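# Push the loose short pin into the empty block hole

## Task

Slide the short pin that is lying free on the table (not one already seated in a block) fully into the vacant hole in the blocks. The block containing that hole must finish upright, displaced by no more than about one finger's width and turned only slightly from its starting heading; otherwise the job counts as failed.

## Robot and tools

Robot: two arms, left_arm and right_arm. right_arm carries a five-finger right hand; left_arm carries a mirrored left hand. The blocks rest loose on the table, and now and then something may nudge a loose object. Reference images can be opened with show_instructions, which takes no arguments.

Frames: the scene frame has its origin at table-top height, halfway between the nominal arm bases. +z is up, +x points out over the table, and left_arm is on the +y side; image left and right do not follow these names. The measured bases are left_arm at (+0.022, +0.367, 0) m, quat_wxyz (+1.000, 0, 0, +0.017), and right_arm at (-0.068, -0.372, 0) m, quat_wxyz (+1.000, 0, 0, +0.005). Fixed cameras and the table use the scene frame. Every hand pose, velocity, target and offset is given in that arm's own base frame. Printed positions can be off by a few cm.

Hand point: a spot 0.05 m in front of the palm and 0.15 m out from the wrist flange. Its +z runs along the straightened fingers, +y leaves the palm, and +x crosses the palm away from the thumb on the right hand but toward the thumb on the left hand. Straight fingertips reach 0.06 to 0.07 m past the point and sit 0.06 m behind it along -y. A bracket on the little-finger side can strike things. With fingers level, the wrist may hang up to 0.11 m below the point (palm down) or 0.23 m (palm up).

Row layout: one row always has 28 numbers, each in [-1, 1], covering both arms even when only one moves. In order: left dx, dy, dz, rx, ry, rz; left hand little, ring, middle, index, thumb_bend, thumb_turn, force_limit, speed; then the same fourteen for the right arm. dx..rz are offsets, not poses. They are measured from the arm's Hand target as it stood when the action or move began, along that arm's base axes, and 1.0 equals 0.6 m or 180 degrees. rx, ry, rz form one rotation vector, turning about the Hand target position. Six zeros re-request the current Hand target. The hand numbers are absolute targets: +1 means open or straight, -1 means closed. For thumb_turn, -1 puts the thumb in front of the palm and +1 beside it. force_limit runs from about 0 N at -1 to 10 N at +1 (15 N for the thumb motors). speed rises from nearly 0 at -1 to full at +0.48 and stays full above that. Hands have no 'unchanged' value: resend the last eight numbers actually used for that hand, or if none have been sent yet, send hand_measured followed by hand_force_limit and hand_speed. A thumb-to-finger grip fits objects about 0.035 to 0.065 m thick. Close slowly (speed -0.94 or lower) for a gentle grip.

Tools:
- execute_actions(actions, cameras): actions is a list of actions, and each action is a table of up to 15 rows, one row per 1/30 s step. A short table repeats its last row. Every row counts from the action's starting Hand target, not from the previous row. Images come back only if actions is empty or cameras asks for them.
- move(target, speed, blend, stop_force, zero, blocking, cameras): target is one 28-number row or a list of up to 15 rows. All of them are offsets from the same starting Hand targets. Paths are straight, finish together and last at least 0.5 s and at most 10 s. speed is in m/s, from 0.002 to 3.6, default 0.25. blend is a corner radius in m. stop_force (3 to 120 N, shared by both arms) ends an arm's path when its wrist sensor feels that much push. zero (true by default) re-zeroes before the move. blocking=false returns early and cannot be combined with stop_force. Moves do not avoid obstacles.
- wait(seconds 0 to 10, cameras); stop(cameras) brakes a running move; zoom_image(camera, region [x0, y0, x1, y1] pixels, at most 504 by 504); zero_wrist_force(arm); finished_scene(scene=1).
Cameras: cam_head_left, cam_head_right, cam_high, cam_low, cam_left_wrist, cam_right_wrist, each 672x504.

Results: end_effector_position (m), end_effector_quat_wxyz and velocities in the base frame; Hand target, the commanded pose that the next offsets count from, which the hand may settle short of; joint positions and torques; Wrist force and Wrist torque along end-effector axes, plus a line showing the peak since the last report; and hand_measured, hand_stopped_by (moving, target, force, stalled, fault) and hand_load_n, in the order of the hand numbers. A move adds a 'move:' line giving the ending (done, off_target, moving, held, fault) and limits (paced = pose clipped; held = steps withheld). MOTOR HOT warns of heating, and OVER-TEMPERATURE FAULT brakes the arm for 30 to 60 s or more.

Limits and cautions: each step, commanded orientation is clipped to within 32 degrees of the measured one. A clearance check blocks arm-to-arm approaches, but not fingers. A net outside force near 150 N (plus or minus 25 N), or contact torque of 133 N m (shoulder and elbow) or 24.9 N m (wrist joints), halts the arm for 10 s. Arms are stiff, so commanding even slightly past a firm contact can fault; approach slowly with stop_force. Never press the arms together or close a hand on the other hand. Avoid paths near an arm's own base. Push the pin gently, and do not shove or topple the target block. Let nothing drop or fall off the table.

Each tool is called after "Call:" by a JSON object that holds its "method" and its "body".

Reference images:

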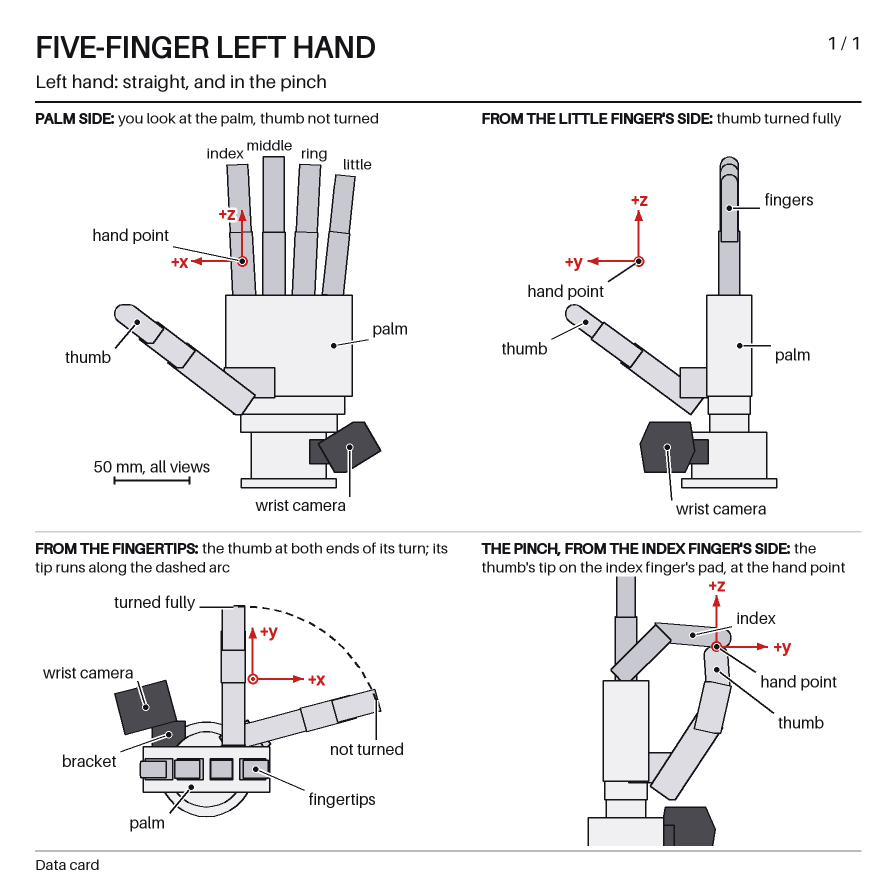

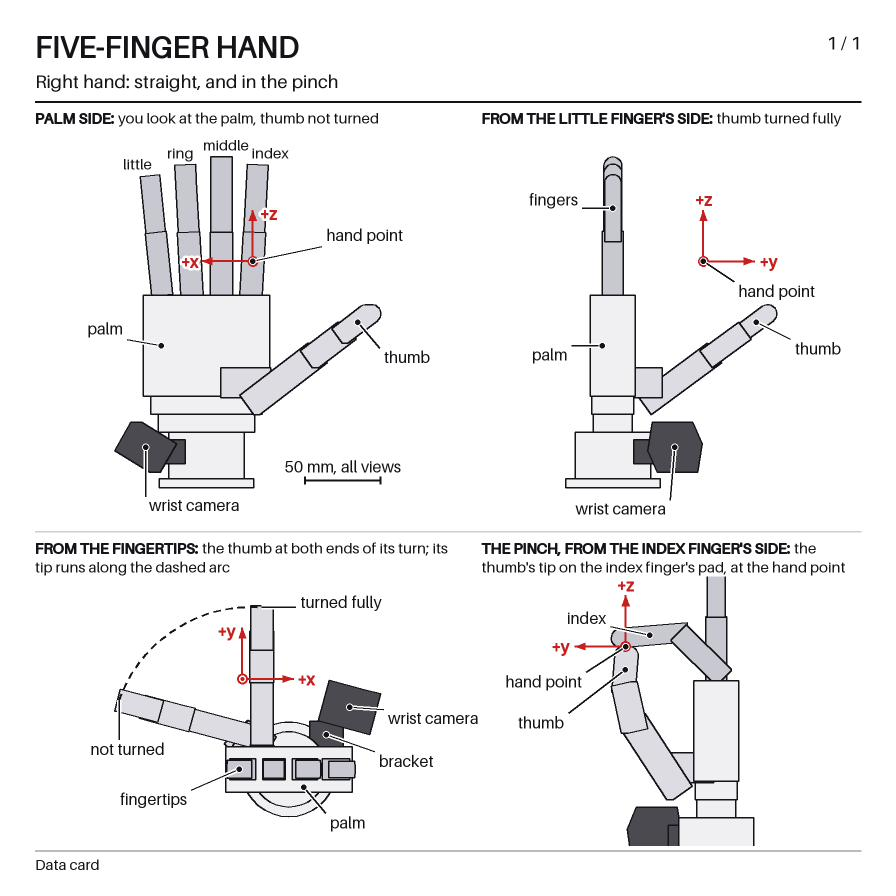

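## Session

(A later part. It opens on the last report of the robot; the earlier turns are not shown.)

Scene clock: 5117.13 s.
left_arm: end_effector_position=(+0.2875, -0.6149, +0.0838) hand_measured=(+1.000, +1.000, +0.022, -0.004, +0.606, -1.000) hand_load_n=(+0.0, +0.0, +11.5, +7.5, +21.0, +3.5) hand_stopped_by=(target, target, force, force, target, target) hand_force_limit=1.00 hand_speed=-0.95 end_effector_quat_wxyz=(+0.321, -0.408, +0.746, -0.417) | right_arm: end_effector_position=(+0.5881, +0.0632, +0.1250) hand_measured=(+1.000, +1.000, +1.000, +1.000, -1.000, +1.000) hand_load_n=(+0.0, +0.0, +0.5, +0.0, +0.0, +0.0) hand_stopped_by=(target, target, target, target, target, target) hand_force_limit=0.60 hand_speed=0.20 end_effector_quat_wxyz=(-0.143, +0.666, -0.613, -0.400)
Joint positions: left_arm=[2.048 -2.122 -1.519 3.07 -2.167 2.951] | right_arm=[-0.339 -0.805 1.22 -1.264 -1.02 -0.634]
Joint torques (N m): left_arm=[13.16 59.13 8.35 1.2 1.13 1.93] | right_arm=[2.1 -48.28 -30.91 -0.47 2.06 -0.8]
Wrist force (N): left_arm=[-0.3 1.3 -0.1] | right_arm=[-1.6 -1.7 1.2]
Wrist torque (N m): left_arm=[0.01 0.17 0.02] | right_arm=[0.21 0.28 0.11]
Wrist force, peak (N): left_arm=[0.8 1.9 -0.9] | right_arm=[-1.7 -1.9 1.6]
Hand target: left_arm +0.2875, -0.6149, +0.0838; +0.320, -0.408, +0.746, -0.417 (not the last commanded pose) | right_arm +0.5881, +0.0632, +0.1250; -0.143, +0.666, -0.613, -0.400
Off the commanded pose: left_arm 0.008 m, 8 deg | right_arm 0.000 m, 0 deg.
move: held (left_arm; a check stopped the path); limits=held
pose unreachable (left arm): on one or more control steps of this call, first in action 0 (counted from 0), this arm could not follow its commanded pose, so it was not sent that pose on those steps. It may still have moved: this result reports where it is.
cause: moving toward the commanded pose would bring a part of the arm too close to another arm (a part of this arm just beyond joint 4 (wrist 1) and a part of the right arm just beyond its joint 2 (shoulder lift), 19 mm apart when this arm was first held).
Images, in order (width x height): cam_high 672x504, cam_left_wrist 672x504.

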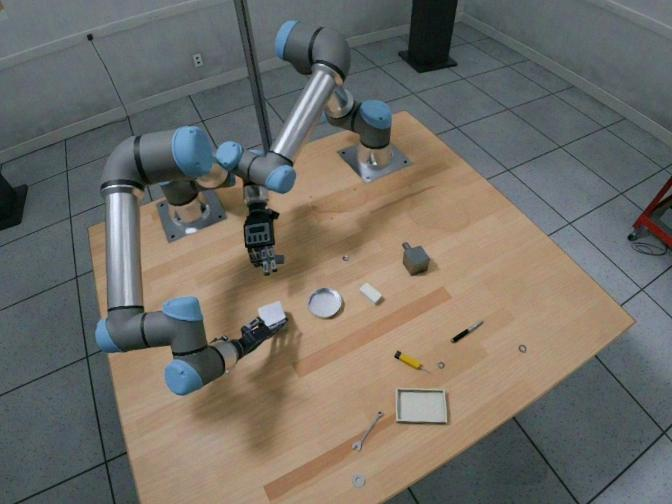

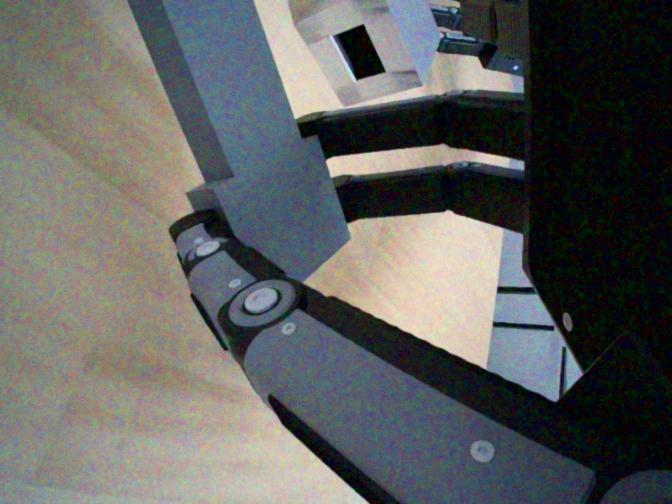

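Call:
{"method": "wait", "body": {"seconds": 0.1, "cameras": ["cam_left_wrist", "cam_high", "cam_head_left", "cam_low"]}}

Call:
{"method": "zoom_image", "body": {"camera": "cam_left_wrist", "region": [250, 0, 502, 189]}}

Scene clock: 5148.20 s.
left_arm: end_effector_position=(+0.2875, -0.6149, +0.0838) hand_measured=(+1.000, +1.000, +0.022, -0.004, +0.606, -1.000) hand_load_n=(+0.0, +0.0, +11.0, +8.0, +21.0, +3.5) hand_stopped_by=(target, target, force, force, target, target) hand_force_limit=1.00 hand_speed=-0.95 end_effector_quat_wxyz=(+0.320, -0.408, +0.746, -0.417) | right_arm: end_effector_position=(+0.5881, +0.0632, +0.1250) hand_measured=(+1.000, +1.000, +1.000, +1.000, -1.000, +1.000) hand_load_n=(+0.0, -0.5, +0.5, +0.0, +0.0, +0.0) hand_stopped_by=(target, target, target, target, target, target) hand_force_limit=0.60 hand_speed=0.20 end_effector_quat_wxyz=(-0.143, +0.666, -0.613, -0.400)
Joint positions: left_arm=[2.049 -2.121 -1.519 3.071 -2.166 2.951] | right_arm=[-0.339 -0.805 1.22 -1.264 -1.02 -0.634]
Joint torques (N m): left_arm=[12.64 58.53 9.14 1.4 0.86 2.12] | right_arm=[2.21 -49.01 -30.23 -0.45 1.98 -0.71]
Wrist force (N): left_arm=[-0.3 1.1 -0.3] | right_arm=[-1.5 -1.7 1.2]
Wrist torque (N m): left_arm=[-0.01 0.15 0.04] | right_arm=[0.22 0.26 0.12]
Wrist force, peak (N): left_arm=[-0.4 1.6 -0.3] | right_arm=[-1.8 -1.8 1.3]
Hand target: left_arm +0.2875, -0.6149, +0.0838; +0.320, -0.408, +0.746, -0.417 (not the last commanded pose) | right_arm +0.5881, +0.0632, +0.1250; -0.143, +0.666, -0.613, -0.400
Off the commanded pose: left_arm 0.008 m, 8 deg | right_arm 0.000 m, 0 deg.
wait: 0.10 s; at rest from the start
Images, in order (width x height): cam_head_left 672x504, cam_high 672x504, cam_low 672x504, cam_left_wrist 672x504.

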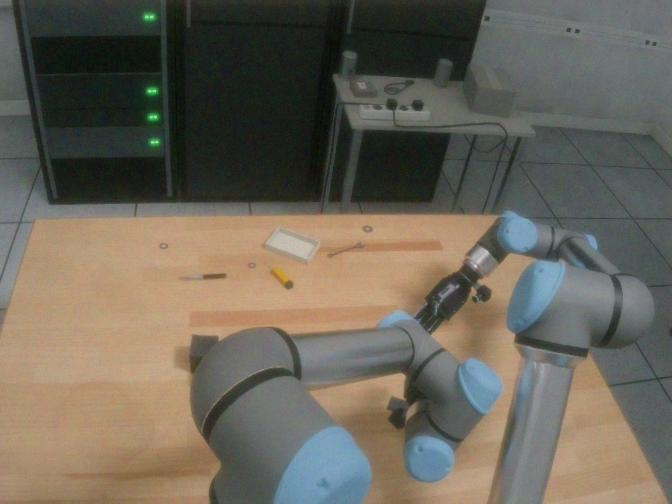

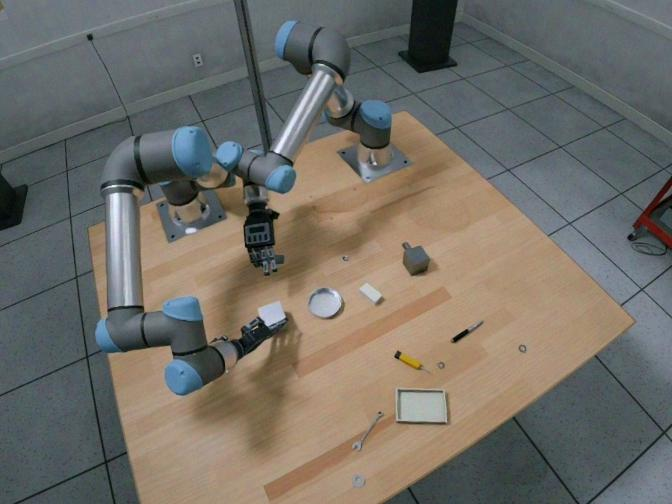

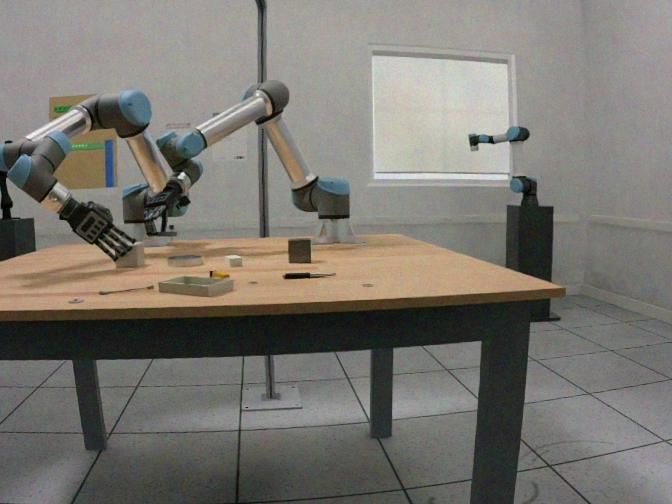

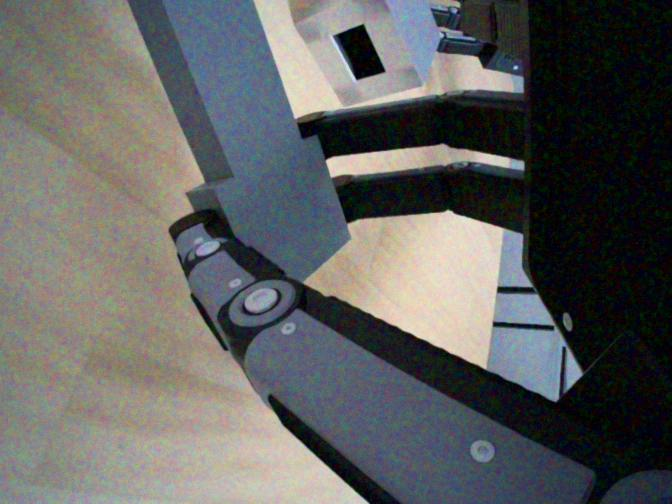

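Scaled by 2.000 from the camera's 672x504 image, which has a finer 960x720 frame.

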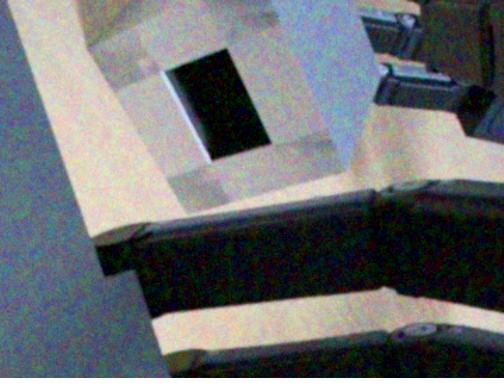

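Call:
{"method": "zoom_image", "body": {"camera": "cam_left_wrist", "region": [100, 0, 440, 300]}}

Call:
{"method": "zoom_image", "body": {"camera": "cam_left_wrist", "region": [310, 0, 430, 110]}}

Scaled by 1.482 from the camera's 672x504 image, which has a finer 960x720 frame.

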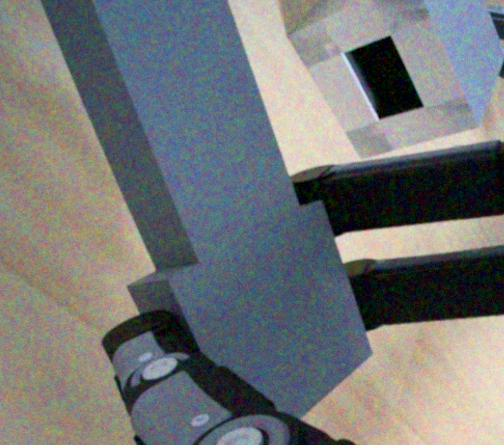

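Scaled by 4.200 from the camera's 672x504 image, which has a finer 960x720 frame.

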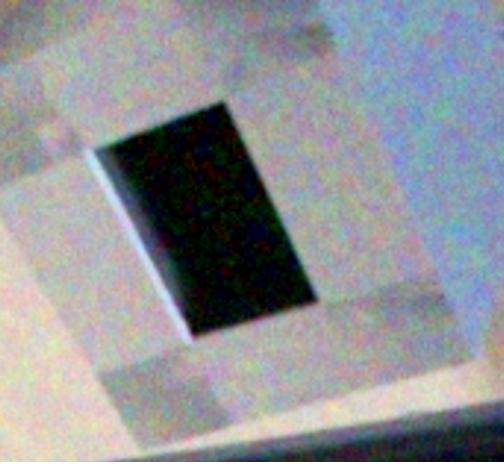

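Call:
{"method": "move", "body": {"target": [[0.0392,-0.0155,-0.0158,0,0,-0.153,1,1,-0.5,-0.4,0.6,-1,1.0,-0.95,0,0,0,0,0,0,1,1,1,1,-1,1,0.6,0.2],[0.0392,-0.0355,-0.0158,0,0,-0.375,1,1,-0.5,-0.4,0.6,-1,1.0,-0.95,0,0,0,0,0,0,1,1,1,1,-1,1,0.6,0.2],[0.0392,-0.0355,-0.0658,0,0,-0.375,1,1,-0.5,-0.4,0.6,-1,1.0,-0.95,0,0,0,0,0,0,1,1,1,1,-1,1,0.6,0.2]], "speed": 0.12, "blend": [0.01,0.01,0], "cameras": ["cam_left_wrist","cam_high","cam_right_wrist"]}}

Call:
{"method": "zoom_image", "body": {"camera": "cam_high", "region": [210, 260, 330, 350]}}

Call:
{"method": "zoom_image", "body": {"camera": "cam_left_wrist", "region": [0, 0, 504, 378]}}

Scene clock: 5228.80 s.
left_arm: end_effector_position=(+0.3110, -0.6362, +0.0445) hand_measured=(+1.000, +1.000, +0.022, -0.004, +0.606, -1.000) hand_load_n=(+0.0, -0.5, +11.0, +8.0, +21.0, +3.5) hand_stopped_by=(target, target, force, force, target, target) hand_force_limit=1.00 hand_speed=-0.95 end_effector_quat_wxyz=(+0.035, +0.075, +0.847, -0.525) | right_arm: end_effector_position=(+0.5881, +0.0632, +0.1250) hand_measured=(+1.000, +1.000, +1.000, +1.000, -1.000, +1.000) hand_load_n=(+0.0, +0.0, +0.5, +0.0, +0.0, +0.0) hand_stopped_by=(target, target, target, target, target, target) hand_force_limit=0.60 hand_speed=0.20 end_effector_quat_wxyz=(-0.143, +0.666, -0.613, -0.400)
Joint positions: left_arm=[2.465 -2.248 -1.437 2.998 -0.782 3.824] | right_arm=[-0.339 -0.805 1.22 -1.264 -1.02 -0.634]
Joint torques (N m): left_arm=[12.23 33.35 7.76 0.77 2.22 1.75] | right_arm=[1.72 -48.78 -30.41 -0.72 2.06 -0.73]
Wrist force (N): left_arm=[-0.4 1.9 0.0] | right_arm=[-1.5 -1.6 1.5]
Wrist torque (N m): left_arm=[0.10 0.15 -0.01] | right_arm=[0.21 0.26 0.12]
Wrist force, peak (N): left_arm=[-0.2 2.0 0.3] | right_arm=[-1.8 -2.0 1.3]
Hand target: left_arm +0.3110, -0.6362, +0.0443; +0.035, +0.075, +0.847, -0.525 | right_arm +0.5881, +0.0632, +0.1250; -0.143, +0.666, -0.613, -0.400
Off the commanded pose: left_arm 0.000 m, 0 deg | right_arm 0.000 m, 0 deg.
move: done
Images, in order (width x height): cam_high 672x504, cam_left_wrist 672x504, cam_right_wrist 672x504.

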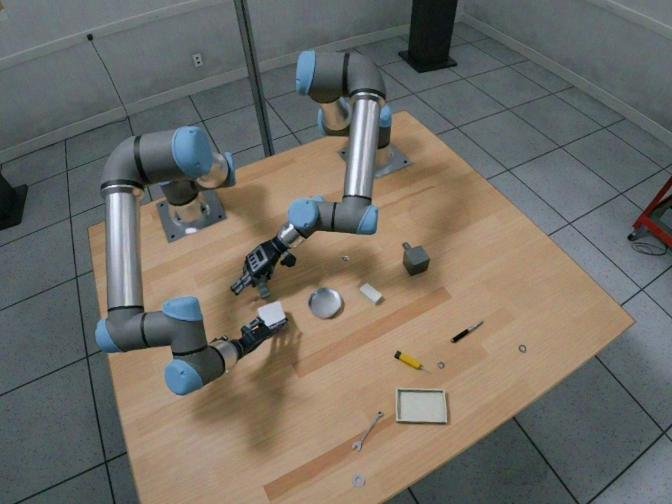

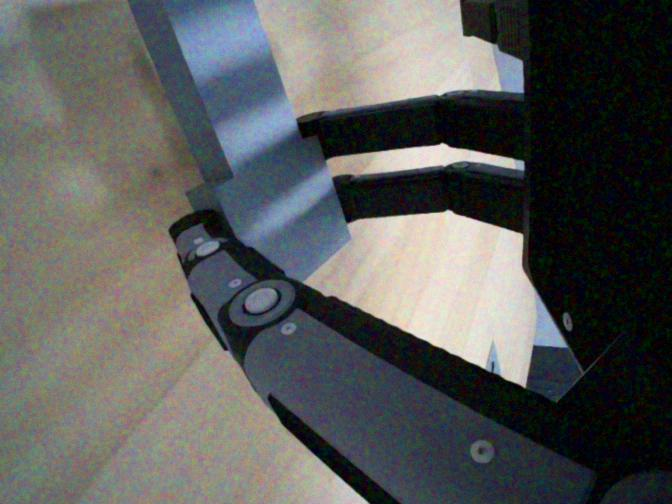

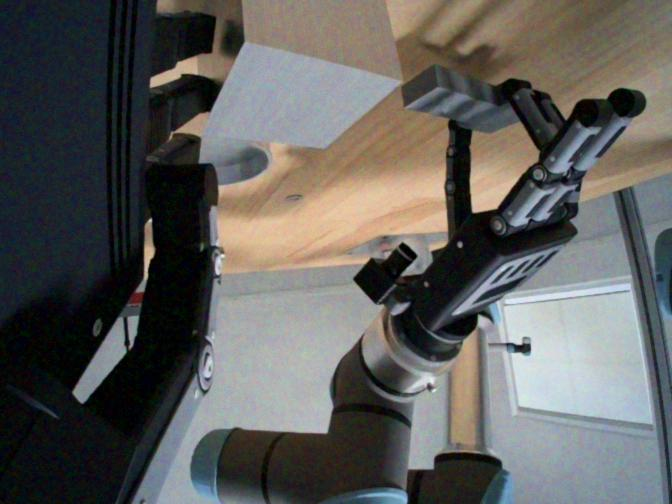

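Scaled by 4.200.

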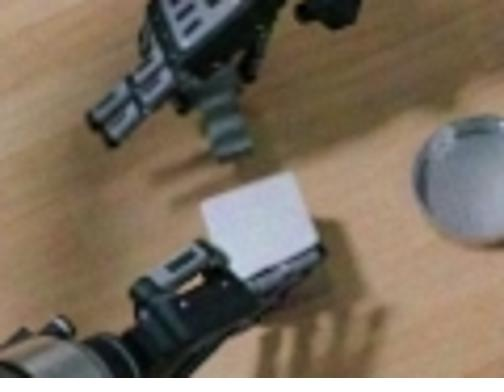

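Scaled by 1.000.

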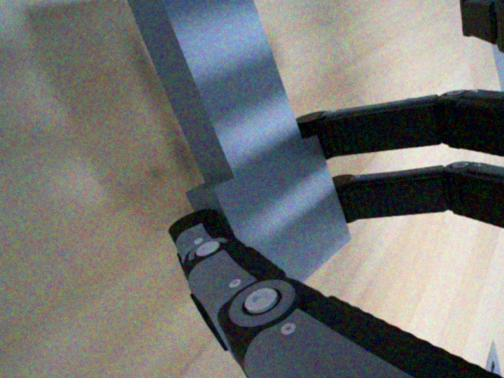

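Call:
{"method": "zoom_image", "body": {"camera": "cam_right_wrist", "region": [180, 0, 600, 300]}}

Call:
{"method": "zoom_image", "body": {"camera": "cam_right_wrist", "region": [380, 40, 570, 180]}}

Scaled by 1.200 from the camera's 672x504 image, which has a finer 960x720 frame.

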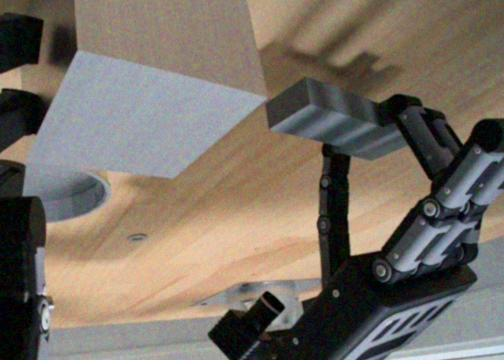

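Scaled by 2.653 from the camera's 672x504 image, which has a finer 960x720 frame.

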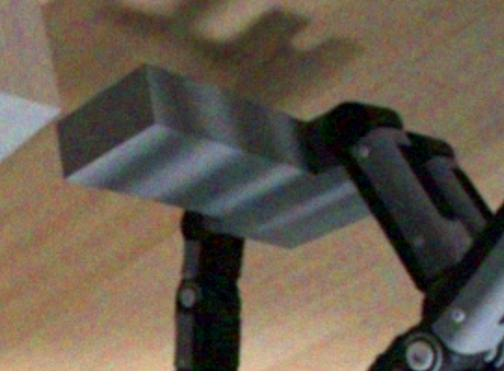

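Call:
{"method": "zoom_image", "body": {"camera": "cam_right_wrist", "region": [395, 50, 495, 125]}}

Call:
{"method": "zoom_image", "body": {"camera": "cam_right_wrist", "region": [190, 0, 440, 188]}}

Scaled by 5.040 from the camera's 672x504 image, which has a finer 960x720 frame.

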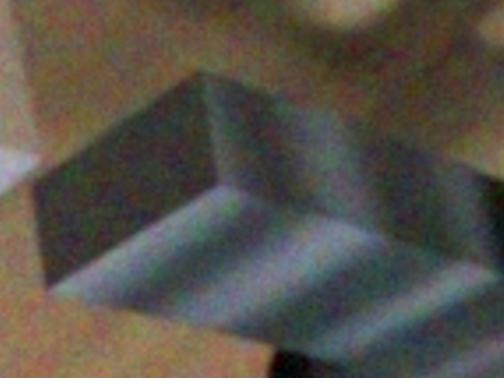

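Scaled by 2.016 from the camera's 672x504 image, which has a finer 960x720 frame.

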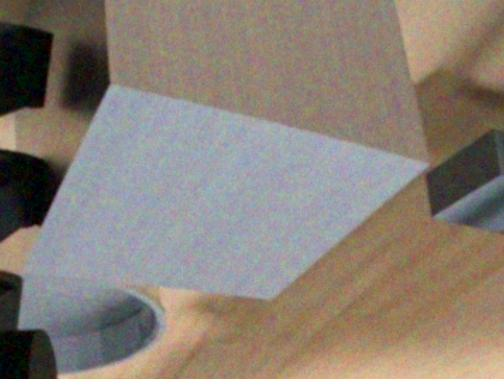

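Call:
{"method": "move", "body": {"target": [[-0.0012,-0.0083,0,0,0,0.0278,1,1,-0.5,-0.4,0.6,-1,1.0,-0.95,0,0,0,0,0,0,1,1,1,1,-1,1,0.6,0.2],[0.0742,-0.0188,0,0,0,0.0278,1,1,-0.5,-0.4,0.6,-1,1.0,-0.95,0,0,0,0,0,0,1,1,1,1,-1,1,0.6,0.2]], "speed": 0.06, "cameras": ["cam_left_wrist","cam_right_wrist"]}}

Call:
{"method": "zoom_image", "body": {"camera": "cam_right_wrist", "region": [300, 0, 500, 150]}}

Scene clock: 5322.27 s.
left_arm: end_effector_position=(+0.3554, -0.6474, +0.0443) hand_measured=(+1.000, +1.000, +0.022, -0.004, +0.606, -1.000) hand_load_n=(+0.0, +0.0, +11.0, +7.5, +21.0, +3.5) hand_stopped_by=(target, target, force, force, target, target) hand_force_limit=1.00 hand_speed=-0.95 end_effector_quat_wxyz=(+0.058, +0.038, +0.850, -0.523) | right_arm: end_effector_position=(+0.5881, +0.0632, +0.1250) hand_measured=(+1.000, +1.000, +1.000, +1.000, -1.000, +1.000) hand_load_n=(+0.0, +0.0, +0.0, +0.0, +0.0, +0.0) hand_stopped_by=(target, target, target, target, target, target) hand_force_limit=0.60 hand_speed=0.20 end_effector_quat_wxyz=(-0.143, +0.666, -0.613, -0.400)
Joint positions: left_arm=[2.481 -2.291 -1.352 2.998 -0.837 3.763] | right_arm=[-0.339 -0.805 1.22 -1.264 -1.02 -0.634]
Joint torques (N m): left_arm=[12.32 36.15 29.71 -2.35 2.11 2.04] | right_arm=[1.92 -49.02 -29.72 -0.65 1.93 -0.86]
Wrist force (N): left_arm=[-0.3 1.2 0.0] | right_arm=[-1.7 -1.7 1.2]
Wrist torque (N m): left_arm=[0.00 0.14 0.02] | right_arm=[0.21 0.29 0.11]
Wrist force, peak (N): left_arm=[-0.4 2.0 -0.1] | right_arm=[-1.6 -2.0 1.4]
Hand target: left_arm +0.3556, -0.6475, +0.0443; +0.058, +0.038, +0.850, -0.523 | right_arm +0.5881, +0.0632, +0.1250; -0.143, +0.666, -0.613, -0.400
Off the commanded pose: left_arm 0.000 m, 0 deg | right_arm 0.000 m, 0 deg.
move: done
Images, in order (width x height): cam_left_wrist 672x504, cam_right_wrist 672x504.

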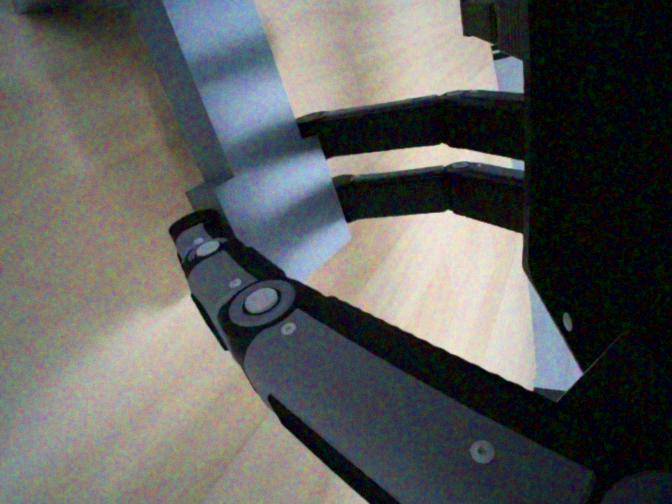

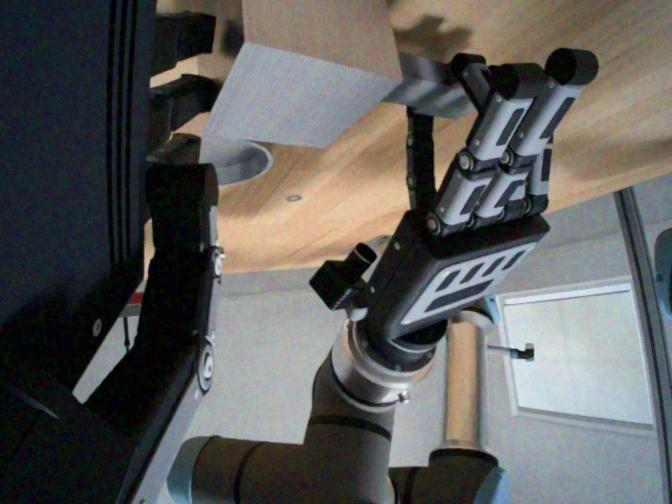

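Scaled by 2.520 from the camera's 672x504 image, which has a finer 960x720 frame.

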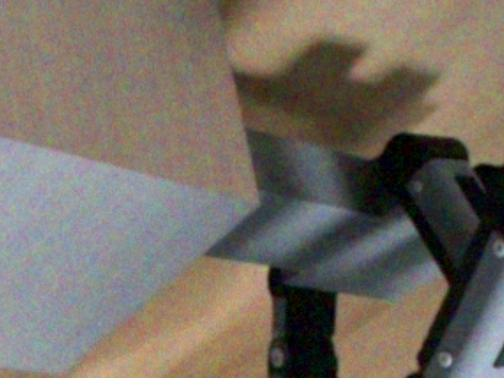

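Call:
{"method": "move", "body": {"target": [0.0347,-0.0048,0,0,0,0,1,1,-0.5,-0.4,0.6,-1,1.0,-0.95,0,0,0,0,0,0,1,1,1,1,-1,1,0.6,0.2], "speed": 0.025, "stop_force": 3}}

Scene clock: 5327.93 s.
left_arm: end_effector_position=(+0.3579, -0.6478, +0.0443) hand_measured=(+1.000, +1.000, +0.022, -0.004, +0.606, -1.000) hand_load_n=(+0.0, +0.0, +11.0, +7.5, +21.0, +3.0) hand_stopped_by=(target, target, force, force, target, target) hand_force_limit=1.00 hand_speed=-0.95 end_effector_quat_wxyz=(+0.058, +0.038, +0.850, -0.523) | right_arm: end_effector_position=(+0.5881, +0.0632, +0.1250) hand_measured=(+1.000, +1.000, +1.000, +1.000, -1.000, +1.000) hand_load_n=(+0.0, +0.0, +0.0, +0.0, +0.0, +0.0) hand_stopped_by=(target, target, target, target, target, target) hand_force_limit=0.60 hand_speed=0.20 end_effector_quat_wxyz=(-0.143, +0.666, -0.613, -0.400)
Joint positions: left_arm=[2.484 -2.295 -1.345 2.994 -0.835 3.765] | right_arm=[-0.339 -0.805 1.22 -1.264 -1.02 -0.634]
Joint torques (N m): left_arm=[-14.49 65.75 6.86 1.04 -0.67 -2.37] | right_arm=[1.54 -48.89 -29.96 -0.72 1.17 -1.13]
Wrist force (N): left_arm=[-0.2 1.4 -0.3] | right_arm=[-1.9 -0.4 1.6]
Wrist torque (N m): left_arm=[0.04 0.11 0.05] | right_arm=[0.17 0.25 0.12]
Wrist force, peak (N): left_arm=[4.0 0.5 0.5] | right_arm=[-1.0 -4.5 -0.7]
Hand target: left_arm +0.3579, -0.6478, +0.0443; +0.058, +0.038, +0.850, -0.523 (not the last commanded pose) | right_arm +0.5881, +0.0632, +0.1250; -0.143, +0.666, -0.613, -0.400
Off the commanded pose: left_arm 0.019 m, 0 deg | right_arm 0.000 m, 0 deg.
move: contact (left_arm)

Call:
{"method": "move", "body": {"target": [[-0.0040,0.0005,0,0,0,0,1,1,-0.5,-0.4,0.6,-1,1.0,-0.95,0,0,0,0,0,0,1,1,1,1,-1,1,0.6,0.2],[-0.0040,0.0038,0,0,0,0,1,1,-0.5,-0.4,0.6,-1,1.0,-0.95,0,0,0,0,0,0,1,1,1,1,-1,1,0.6,0.2]], "speed": 0.03}}

Call:
{"method": "move", "body": {"target": [0.0347,-0.0048,0,0,0,0,1,1,-0.5,-0.4,0.6,-1,1.0,-0.95,0,0,0,0,0,0,1,1,1,1,-1,1,0.6,0.2], "speed": 0.025, "stop_force": 3}}

Scene clock: 5342.93 s.
left_arm: end_effector_position=(+0.3554, -0.6456, +0.0443) hand_measured=(+1.000, +1.000, +0.022, -0.004, +0.606, -1.000) hand_load_n=(+0.0, +0.0, +11.0, +8.0, +21.0, +3.0) hand_stopped_by=(target, target, force, force, target, target) hand_force_limit=1.00 hand_speed=-0.95 end_effector_quat_wxyz=(+0.058, +0.038, +0.850, -0.523) | right_arm: end_effector_position=(+0.5881, +0.0632, +0.1250) hand_measured=(+1.000, +1.000, +1.000, +1.000, -1.000, +1.000) hand_load_n=(+0.0, +0.0, +0.0, +0.0, +0.0, +0.0) hand_stopped_by=(target, target, target, target, target, target) hand_force_limit=0.60 hand_speed=0.20 end_effector_quat_wxyz=(-0.143, +0.666, -0.613, -0.400)
Joint positions: left_arm=[2.484 -2.288 -1.358 2.999 -0.835 3.765] | right_arm=[-0.339 -0.805 1.22 -1.264 -1.02 -0.634]
Joint torques (N m): left_arm=[12.03 64.39 8.15 0.78 1.95 1.96] | right_arm=[0.86 -49.11 -30.37 -0.61 -1.13 -0.96]
Wrist force (N): left_arm=[0.0 1.3 0.0] | right_arm=[-1.9 -0.3 1.5]
Wrist torque (N m): left_arm=[0.02 0.10 0.04] | right_arm=[0.18 0.25 0.13]
Wrist force, peak (N): left_arm=[-0.1 1.6 -0.1] | right_arm=[-2.1 -0.3 1.8]
Hand target: left_arm +0.3555, -0.6455, +0.0443; +0.058, +0.038, +0.850, -0.523 | right_arm +0.5881, +0.0632, +0.1250; -0.143, +0.666, -0.613, -0.400
Off the commanded pose: left_arm 0.000 m, 0 deg | right_arm 0.000 m, 0 deg.
move: done

Scene clock: 5344.30 s.
left_arm: end_effector_position=(+0.3577, -0.6458, +0.0445) hand_measured=(+1.000, +1.000, +0.022, -0.004, +0.606, -1.000) hand_load_n=(+0.0, +0.0, +11.0, +8.0, +21.0, +3.5) hand_stopped_by=(target, target, force, force, target, target) hand_force_limit=1.00 hand_speed=-0.95 end_effector_quat_wxyz=(+0.058, +0.038, +0.850, -0.523) | right_arm: end_effector_position=(+0.5881, +0.0632, +0.1250) hand_measured=(+1.000, +1.000, +1.000, +1.000, -1.000, +1.000) hand_load_n=(+0.0, +0.0, +0.5, +0.5, +0.0, +0.0) hand_stopped_by=(target, target, target, target, target, target) hand_force_limit=0.60 hand_speed=0.20 end_effector_quat_wxyz=(-0.143, +0.666, -0.613, -0.400)
Joint positions: left_arm=[2.486 -2.292 -1.351 2.995 -0.833 3.767] | right_arm=[-0.339 -0.805 1.22 -1.264 -1.02 -0.634]
Joint torques (N m): left_arm=[-16.87 63.77 8.12 0.85 -0.65 -2.4] | right_arm=[1.04 -48.33 -29.57 -0.47 -1.3 -0.95]
Wrist force (N): left_arm=[-0.3 1.3 0.2] | right_arm=[-1.4 -2.3 1.1]
Wrist torque (N m): left_arm=[-0.01 0.15 0.04] | right_arm=[0.24 0.23 0.12]
Wrist force, peak (N): left_arm=[5.4 -0.6 0.2] | right_arm=[-1.3 -4.7 -0.5]
Hand target: left_arm +0.3577, -0.6458, +0.0445; +0.058, +0.038, +0.850, -0.523 (not the last commanded pose) | right_arm +0.5881, +0.0632, +0.1250; -0.143, +0.666, -0.613, -0.400
Off the commanded pose: left_arm 0.019 m, 0 deg | right_arm 0.000 m, 0 deg.
move: contact (left_arm)

Call:
{"method": "move", "body": {"target": [[-0.0040,0.0005,0.0,0,0,0,1,1,-0.5,-0.4,0.6,-1,1.0,-0.95,0,0,0,0,0,0,1,1,1,1,-1,1,0.6,0.2],[-0.0040,0.0005,0.0042,0,0,0,1,1,-0.5,-0.4,0.6,-1,1.0,-0.95,0,0,0,0,0,0,1,1,1,1,-1,1,0.6,0.2]], "speed": 0.03}}

Call:
{"method": "move", "body": {"target": [0.0347,-0.0048,0,0,0,0,1,1,-0.5,-0.4,0.6,-1,1.0,-0.95,0,0,0,0,0,0,1,1,1,1,-1,1,0.6,0.2], "speed": 0.025, "stop_force": 3}}

Scene clock: 5353.03 s.
left_arm: end_effector_position=(+0.3553, -0.6455, +0.0467) hand_measured=(+1.000, +1.000, +0.022, -0.004, +0.606, -1.000) hand_load_n=(+0.0, +0.0, +11.0, +8.0, +21.0, +3.5) hand_stopped_by=(target, target, force, force, target, target) hand_force_limit=1.00 hand_speed=-0.95 end_effector_quat_wxyz=(+0.058, +0.038, +0.850, -0.523) | right_arm: end_effector_position=(+0.5881, +0.0632, +0.1250) hand_measured=(+1.000, +1.000, +1.000, +1.000, -1.000, +1.000) hand_load_n=(+0.0, +0.0, +0.5, +0.0, +0.0, +0.0) hand_stopped_by=(target, target, target, target, target, target) hand_force_limit=0.60 hand_speed=0.20 end_effector_quat_wxyz=(-0.143, +0.666, -0.613, -0.400)
Joint positions: left_arm=[2.484 -2.285 -1.357 2.995 -0.835 3.765] | right_arm=[-0.339 -0.805 1.22 -1.264 -1.02 -0.634]
Joint torques (N m): left_arm=[-15.21 65.07 29.29 -2.29 -0.69 -2.21] | right_arm=[0.98 -49.38 -27.02 -0.61 -1.27 -0.86]
Wrist force (N): left_arm=[-0.1 1.3 -0.2] | right_arm=[-1.7 -2.2 1.0]
Wrist torque (N m): left_arm=[0.03 0.10 0.11] | right_arm=[0.26 0.29 0.10]
Wrist force, peak (N): left_arm=[-0.1 1.6 -0.1] | right_arm=[-1.9 -2.4 1.1]
Hand target: left_arm +0.3553, -0.6455, +0.0470; +0.058, +0.038, +0.850, -0.523 | right_arm +0.5881, +0.0632, +0.1250; -0.143, +0.666, -0.613, -0.400
Off the commanded pose: left_arm 0.000 m, 0 deg | right_arm 0.000 m, 0 deg.
move: done

Scene clock: 5354.43 s.
left_arm: end_effector_position=(+0.3580, -0.6460, +0.0471) hand_measured=(+1.000, +1.000, +0.022, -0.004, +0.606, -1.000) hand_load_n=(+0.0, +0.0, +11.0, +7.5, +21.0, +3.5) hand_stopped_by=(target, target, force, force, target, target) hand_force_limit=1.00 hand_speed=-0.95 end_effector_quat_wxyz=(+0.058, +0.038, +0.850, -0.523) | right_arm: end_effector_position=(+0.5881, +0.0632, +0.1250) hand_measured=(+1.000, +1.000, +1.000, +1.000, -1.000, +1.000) hand_load_n=(+0.0, +0.0, +0.5, +0.0, +0.0, +0.0) hand_stopped_by=(target, target, target, target, target, target) hand_force_limit=0.60 hand_speed=0.20 end_effector_quat_wxyz=(-0.143, +0.666, -0.613, -0.399)
Joint positions: left_arm=[2.486 -2.289 -1.348 2.99 -0.833 3.767] | right_arm=[-0.339 -0.805 1.22 -1.264 -1.02 -0.634]
Joint torques (N m): left_arm=[-15.76 64.25 8.76 1.14 -0.77 -2.23] | right_arm=[0.93 -48.68 -25.36 0.69 -1.1 -0.98]
Wrist force (N): left_arm=[-0.4 1.4 0.0] | right_arm=[-1.7 -1.9 1.1]
Wrist torque (N m): left_arm=[-0.02 0.16 0.02] | right_arm=[0.24 0.23 0.11]
Wrist force, peak (N): left_arm=[5.5 0.0 0.0] | right_arm=[-1.5 -5.5 -1.6]
Hand target: left_arm +0.3580, -0.6460, +0.0471; +0.058, +0.038, +0.850, -0.523 (not the last commanded pose) | right_arm +0.5881, +0.0632, +0.1250; -0.143, +0.666, -0.613, -0.400
Off the commanded pose: left_arm 0.018 m, 0 deg | right_arm 0.000 m, 0 deg.
move: contact (left_arm)

Call:
{"method": "wait", "body": {"seconds": 0, "cameras": ["cam_right_wrist","cam_head_right","cam_low","cam_high","cam_head_left"]}}

Call:
{"method": "zoom_image", "body": {"camera": "cam_right_wrist", "region": [360, 20, 500, 125]}}

Call:
{"method": "zoom_image", "body": {"camera": "cam_high", "region": [235, 270, 305, 330]}}

Scene clock: 5361.90 s.
left_arm: end_effector_position=(+0.3580, -0.6460, +0.0471) hand_measured=(+1.000, +1.000, +0.022, -0.004, +0.606, -1.000) hand_load_n=(+0.0, +0.0, +11.0, +8.0, +21.0, +3.5) hand_stopped_by=(target, target, force, force, target, target) hand_force_limit=1.00 hand_speed=-0.95 end_effector_quat_wxyz=(+0.058, +0.038, +0.850, -0.523) | right_arm: end_effector_position=(+0.5881, +0.0632, +0.1250) hand_measured=(+1.000, +1.000, +1.000, +1.000, -1.000, +1.000) hand_load_n=(+0.5, +0.0, +0.5, +0.0, +0.0, +0.0) hand_stopped_by=(target, target, target, target, target, target) hand_force_limit=0.60 hand_speed=0.20 end_effector_quat_wxyz=(-0.143, +0.666, -0.613, -0.400)
Joint positions: left_arm=[2.486 -2.289 -1.348 2.99 -0.833 3.767] | right_arm=[-0.339 -0.805 1.22 -1.264 -1.02 -0.634]
Joint torques (N m): left_arm=[-15.75 63.83 9.12 0.93 -0.91 -2.1] | right_arm=[0.89 -49.33 -23.53 1.04 -1.27 -0.81]
Wrist force (N): left_arm=[-0.4 1.4 -0.2] | right_arm=[-1.9 -2.1 1.1]
Wrist torque (N m): left_arm=[0.00 0.14 0.02] | right_arm=[0.21 0.25 0.09]
Wrist force, peak (N): left_arm=[-0.3 1.9 0.0] | right_arm=[-2.0 -2.1 1.2]
Hand target: left_arm +0.3580, -0.6460, +0.0471; +0.058, +0.038, +0.850, -0.523 (not the last commanded pose) | right_arm +0.5881, +0.0632, +0.1250; -0.143, +0.666, -0.613, -0.400
Off the commanded pose: left_arm 0.018 m, 0 deg | right_arm 0.000 m, 0 deg.
Images, in order (width x height): cam_head_left 672x504, cam_head_right 672x504, cam_high 672x504, cam_low 672x504, cam_right_wrist 672x504.

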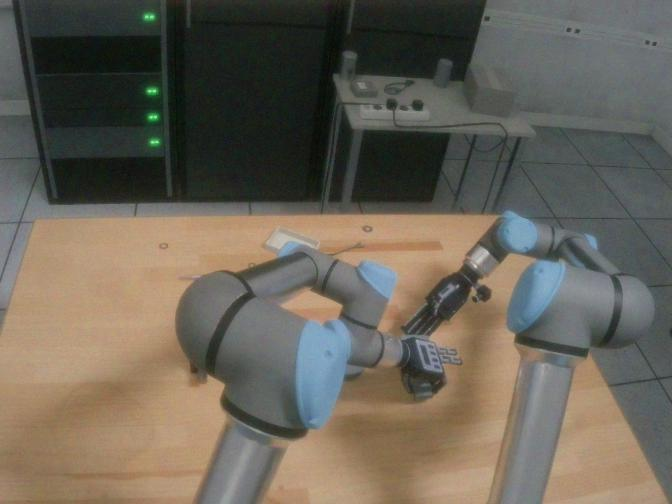

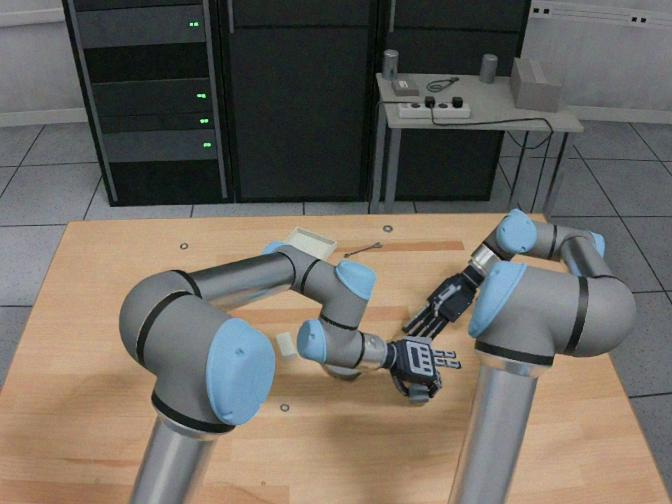

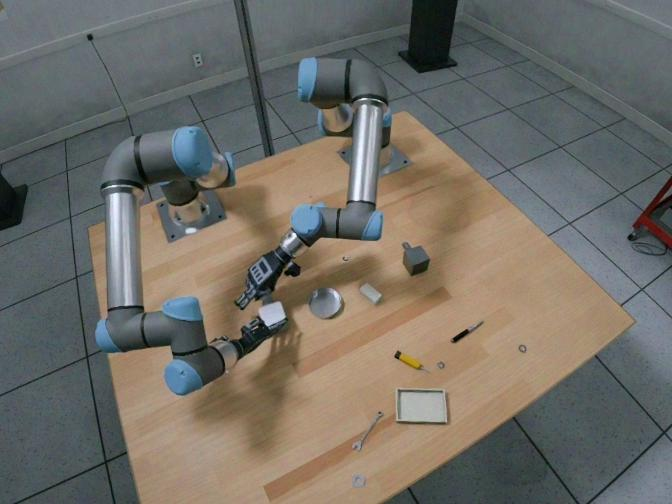

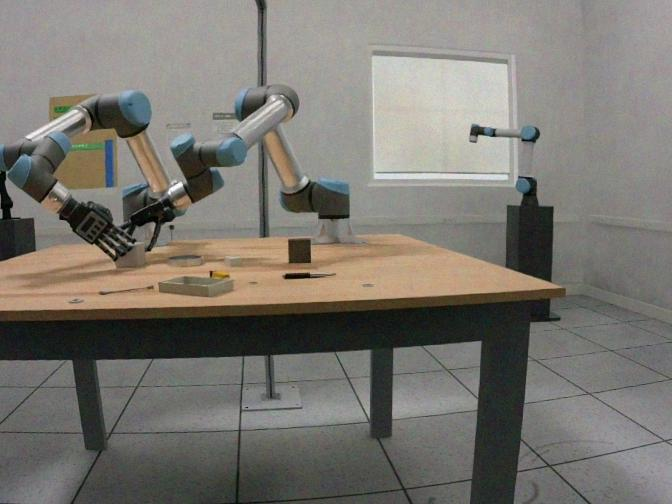

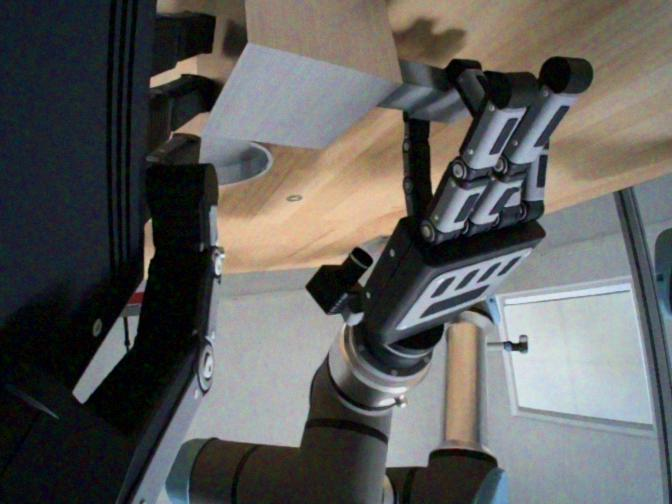

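Scaled by 3.600 from the camera's 672x504 image, which has a finer 960x720 frame.

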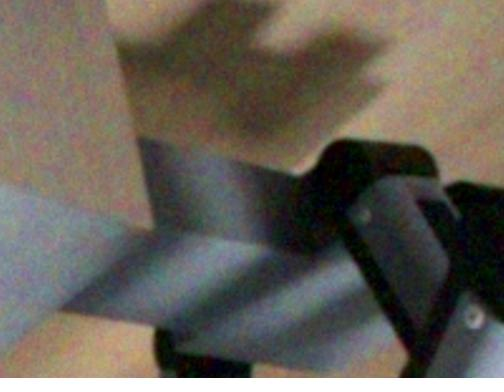

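Scaled by 7.200.

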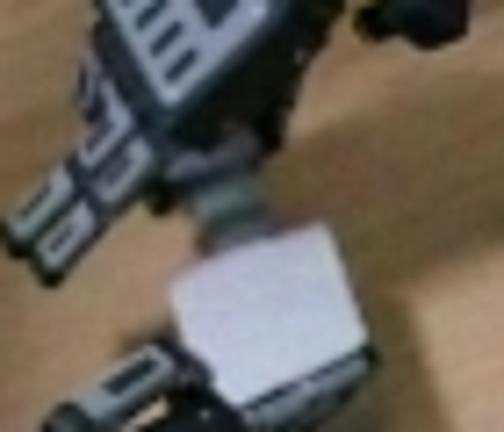

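Call:
{"method": "move", "body": {"target": [[-0.0040,0.0005,0.0,0,0,0,1,1,-0.5,-0.4,0.6,-1,1.0,-0.95,0,0,0,0,0,0,1,1,1,1,-1,1,0.6,0.2],[-0.0040,-0.0055,-0.0045,0,0,0,1,1,-0.5,-0.4,0.6,-1,1.0,-0.95,0,0,0,0,0,0,1,1,1,1,-1,1,0.6,0.2]], "speed": 0.03}}

Call:
{"method": "move", "body": {"target": [0.0347,-0.0048,0,0,0,0,1,1,-0.5,-0.4,0.6,-1,1.0,-0.95,0,0,0,0,0,0,1,1,1,1,-1,1,0.6,0.2], "speed": 0.025, "stop_force": 3}}

Scene clock: 5385.23 s.
left_arm: end_effector_position=(+0.3556, -0.6491, +0.0446) hand_measured=(+1.000, +1.000, +0.022, -0.004, +0.606, -1.000) hand_load_n=(+0.0, +0.0, +11.0, +8.0, +21.0, +3.5) hand_stopped_by=(target, target, force, force, target, target) hand_force_limit=1.00 hand_speed=-0.95 end_effector_quat_wxyz=(+0.058, +0.038, +0.850, -0.523) | right_arm: end_effector_position=(+0.5881, +0.0632, +0.1250) hand_measured=(+1.000, +1.000, +1.000, +1.000, -1.000, +1.000) hand_load_n=(+0.0, +0.0, +0.5, +0.0, +0.0, +0.0) hand_stopped_by=(target, target, target, target, target, target) hand_force_limit=0.60 hand_speed=0.20 end_effector_quat_wxyz=(-0.143, +0.666, -0.613, -0.400)
Joint positions: left_arm=[2.479 -2.293 -1.347 2.997 -0.839 3.762] | right_arm=[-0.339 -0.805 1.22 -1.264 -1.02 -0.634]
Joint torques (N m): left_arm=[-16.14 36.24 28.64 1.29 -0.56 -2.37] | right_arm=[1.13 -48.76 -20.87 1.2 -1.2 -0.91]
Wrist force (N): left_arm=[-0.3 1.2 -0.1] | right_arm=[-1.9 -1.9 1.1]
Wrist torque (N m): left_arm=[0.00 0.14 0.10] | right_arm=[0.23 0.27 0.09]
Wrist force, peak (N): left_arm=[-0.3 1.9 0.2] | right_arm=[-2.1 -2.0 1.1]
Hand target: left_arm +0.3556, -0.6493, +0.0444; +0.058, +0.038, +0.850, -0.523 | right_arm +0.5881, +0.0632, +0.1250; -0.143, +0.666, -0.613, -0.400
Off the commanded pose: left_arm 0.000 m, 0 deg | right_arm 0.000 m, 0 deg.
move: done

Scene clock: 5387.17 s.
left_arm: end_effector_position=(+0.3764, -0.6522, +0.0444) hand_measured=(+1.000, +1.000, +0.022, -0.004, +0.606, -1.000) hand_load_n=(+0.0, +0.0, +11.0, +8.0, +21.0, +3.5) hand_stopped_by=(target, target, force, force, target, target) hand_force_limit=1.00 hand_speed=-0.95 end_effector_quat_wxyz=(+0.058, +0.038, +0.850, -0.523) | right_arm: end_effector_position=(+0.5881, +0.0632, +0.1250) hand_measured=(+1.000, +1.000, +1.000, +1.000, -1.000, +1.000) hand_load_n=(+0.0, +0.0, +0.5, +0.0, +0.0, +0.0) hand_stopped_by=(target, target, target, target, target, target) hand_force_limit=0.60 hand_speed=0.20 end_effector_quat_wxyz=(-0.143, +0.666, -0.613, -0.400)
Joint positions: left_arm=[2.497 -2.33 -1.282 2.959 -0.825 3.776] | right_arm=[-0.339 -0.805 1.22 -1.264 -1.02 -0.634]
Joint torques (N m): left_arm=[12.23 37.77 28.27 -2.19 2.37 2.1] | right_arm=[0.48 -49.1 -18.84 1.09 -1.25 -0.82]
Wrist force (N): left_arm=[0.1 1.7 -0.3] | right_arm=[-2.1 -2.0 1.1]
Wrist torque (N m): left_arm=[0.08 0.08 0.02] | right_arm=[0.22 0.29 0.09]
Wrist force, peak (N): left_arm=[0.1 1.7 -0.3] | right_arm=[-2.1 -2.0 1.1]
Hand target: left_arm +0.3764, -0.6522, +0.0444; +0.058, +0.038, +0.850, -0.523 | right_arm +0.5881, +0.0632, +0.1250; -0.143, +0.666, -0.613, -0.400
Off the commanded pose: left_arm 0.000 m, 0 deg | right_arm 0.000 m, 0 deg.
move: done

Call:
{"method": "move", "body": {"target": [0.0330,-0.0046,0,0,0,0,1,1,-0.5,-0.4,0.6,-1,1.0,-0.95,0,0,0,0,0,0,1,1,1,1,-1,1,0.6,0.2], "speed": 0.02, "stop_force": 3, "cameras": ["cam_left_wrist","cam_right_wrist"]}}

Call:
{"method": "zoom_image", "body": {"camera": "cam_right_wrist", "region": [360, 20, 500, 125]}}

Scene clock: 5396.03 s.
left_arm: end_effector_position=(+0.3796, -0.6526, +0.0444) hand_measured=(+1.000, +1.000, +0.022, -0.004, +0.606, -1.000) hand_load_n=(-0.5, +0.0, +10.5, +8.0, +21.0, +3.0) hand_stopped_by=(target, target, force, force, target, target) hand_force_limit=1.00 hand_speed=-0.95 end_effector_quat_wxyz=(+0.058, +0.038, +0.850, -0.523) | right_arm: end_effector_position=(+0.5881, +0.0632, +0.1250) hand_measured=(+1.000, +1.000, +1.000, +1.000, -1.000, +1.000) hand_load_n=(+0.0, +0.0, +0.5, +0.0, +0.0, +0.0) hand_stopped_by=(target, target, target, target, target, target) hand_force_limit=0.60 hand_speed=0.20 end_effector_quat_wxyz=(-0.143, +0.666, -0.613, -0.400)
Joint positions: left_arm=[2.5 -2.336 -1.272 2.953 -0.822 3.778] | right_arm=[-0.339 -0.805 1.22 -1.264 -1.02 -0.634]
Joint torques (N m): left_arm=[-16.36 65.33 8.18 0.66 -0.65 -2.12] | right_arm=[0.72 -49.86 -17.08 1.04 -1.27 -0.9]
Wrist force (N): left_arm=[-0.1 1.5 -0.4] | right_arm=[-2.0 -2.0 1.3]
Wrist torque (N m): left_arm=[0.07 0.10 0.03] | right_arm=[0.23 0.22 0.09]
Wrist force, peak (N): left_arm=[5.2 0.1 -1.1] | right_arm=[-2.8 -5.5 1.3]
Hand target: left_arm +0.3796, -0.6526, +0.0444; +0.058, +0.038, +0.850, -0.523 (not the last commanded pose) | right_arm +0.5881, +0.0632, +0.1250; -0.143, +0.666, -0.613, -0.400
Off the commanded pose: left_arm 0.017 m, 0 deg | right_arm 0.000 m, 0 deg.
move: contact (left_arm)
Images, in order (width x height): cam_left_wrist 672x504, cam_right_wrist 672x504.

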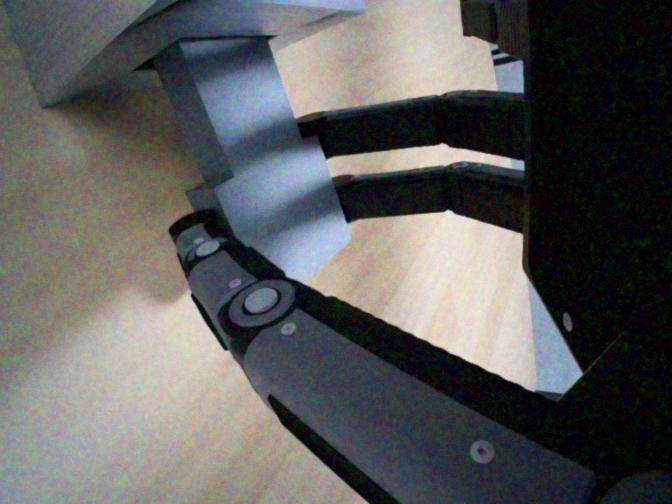

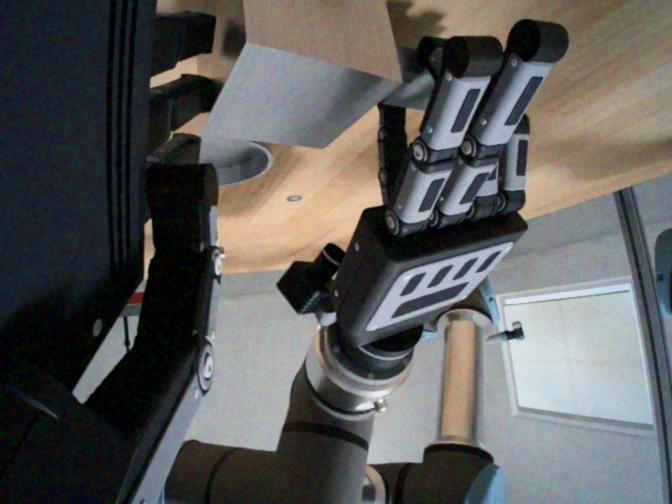

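Scaled by 3.600 from the camera's 672x504 image, which has a finer 960x720 frame.

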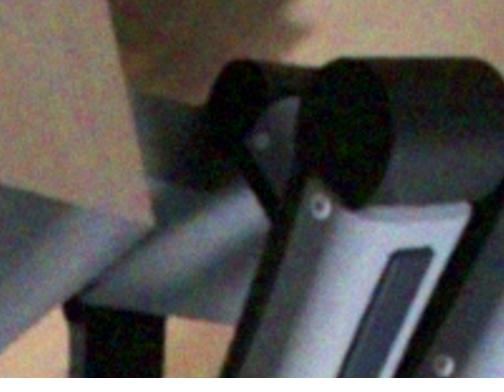

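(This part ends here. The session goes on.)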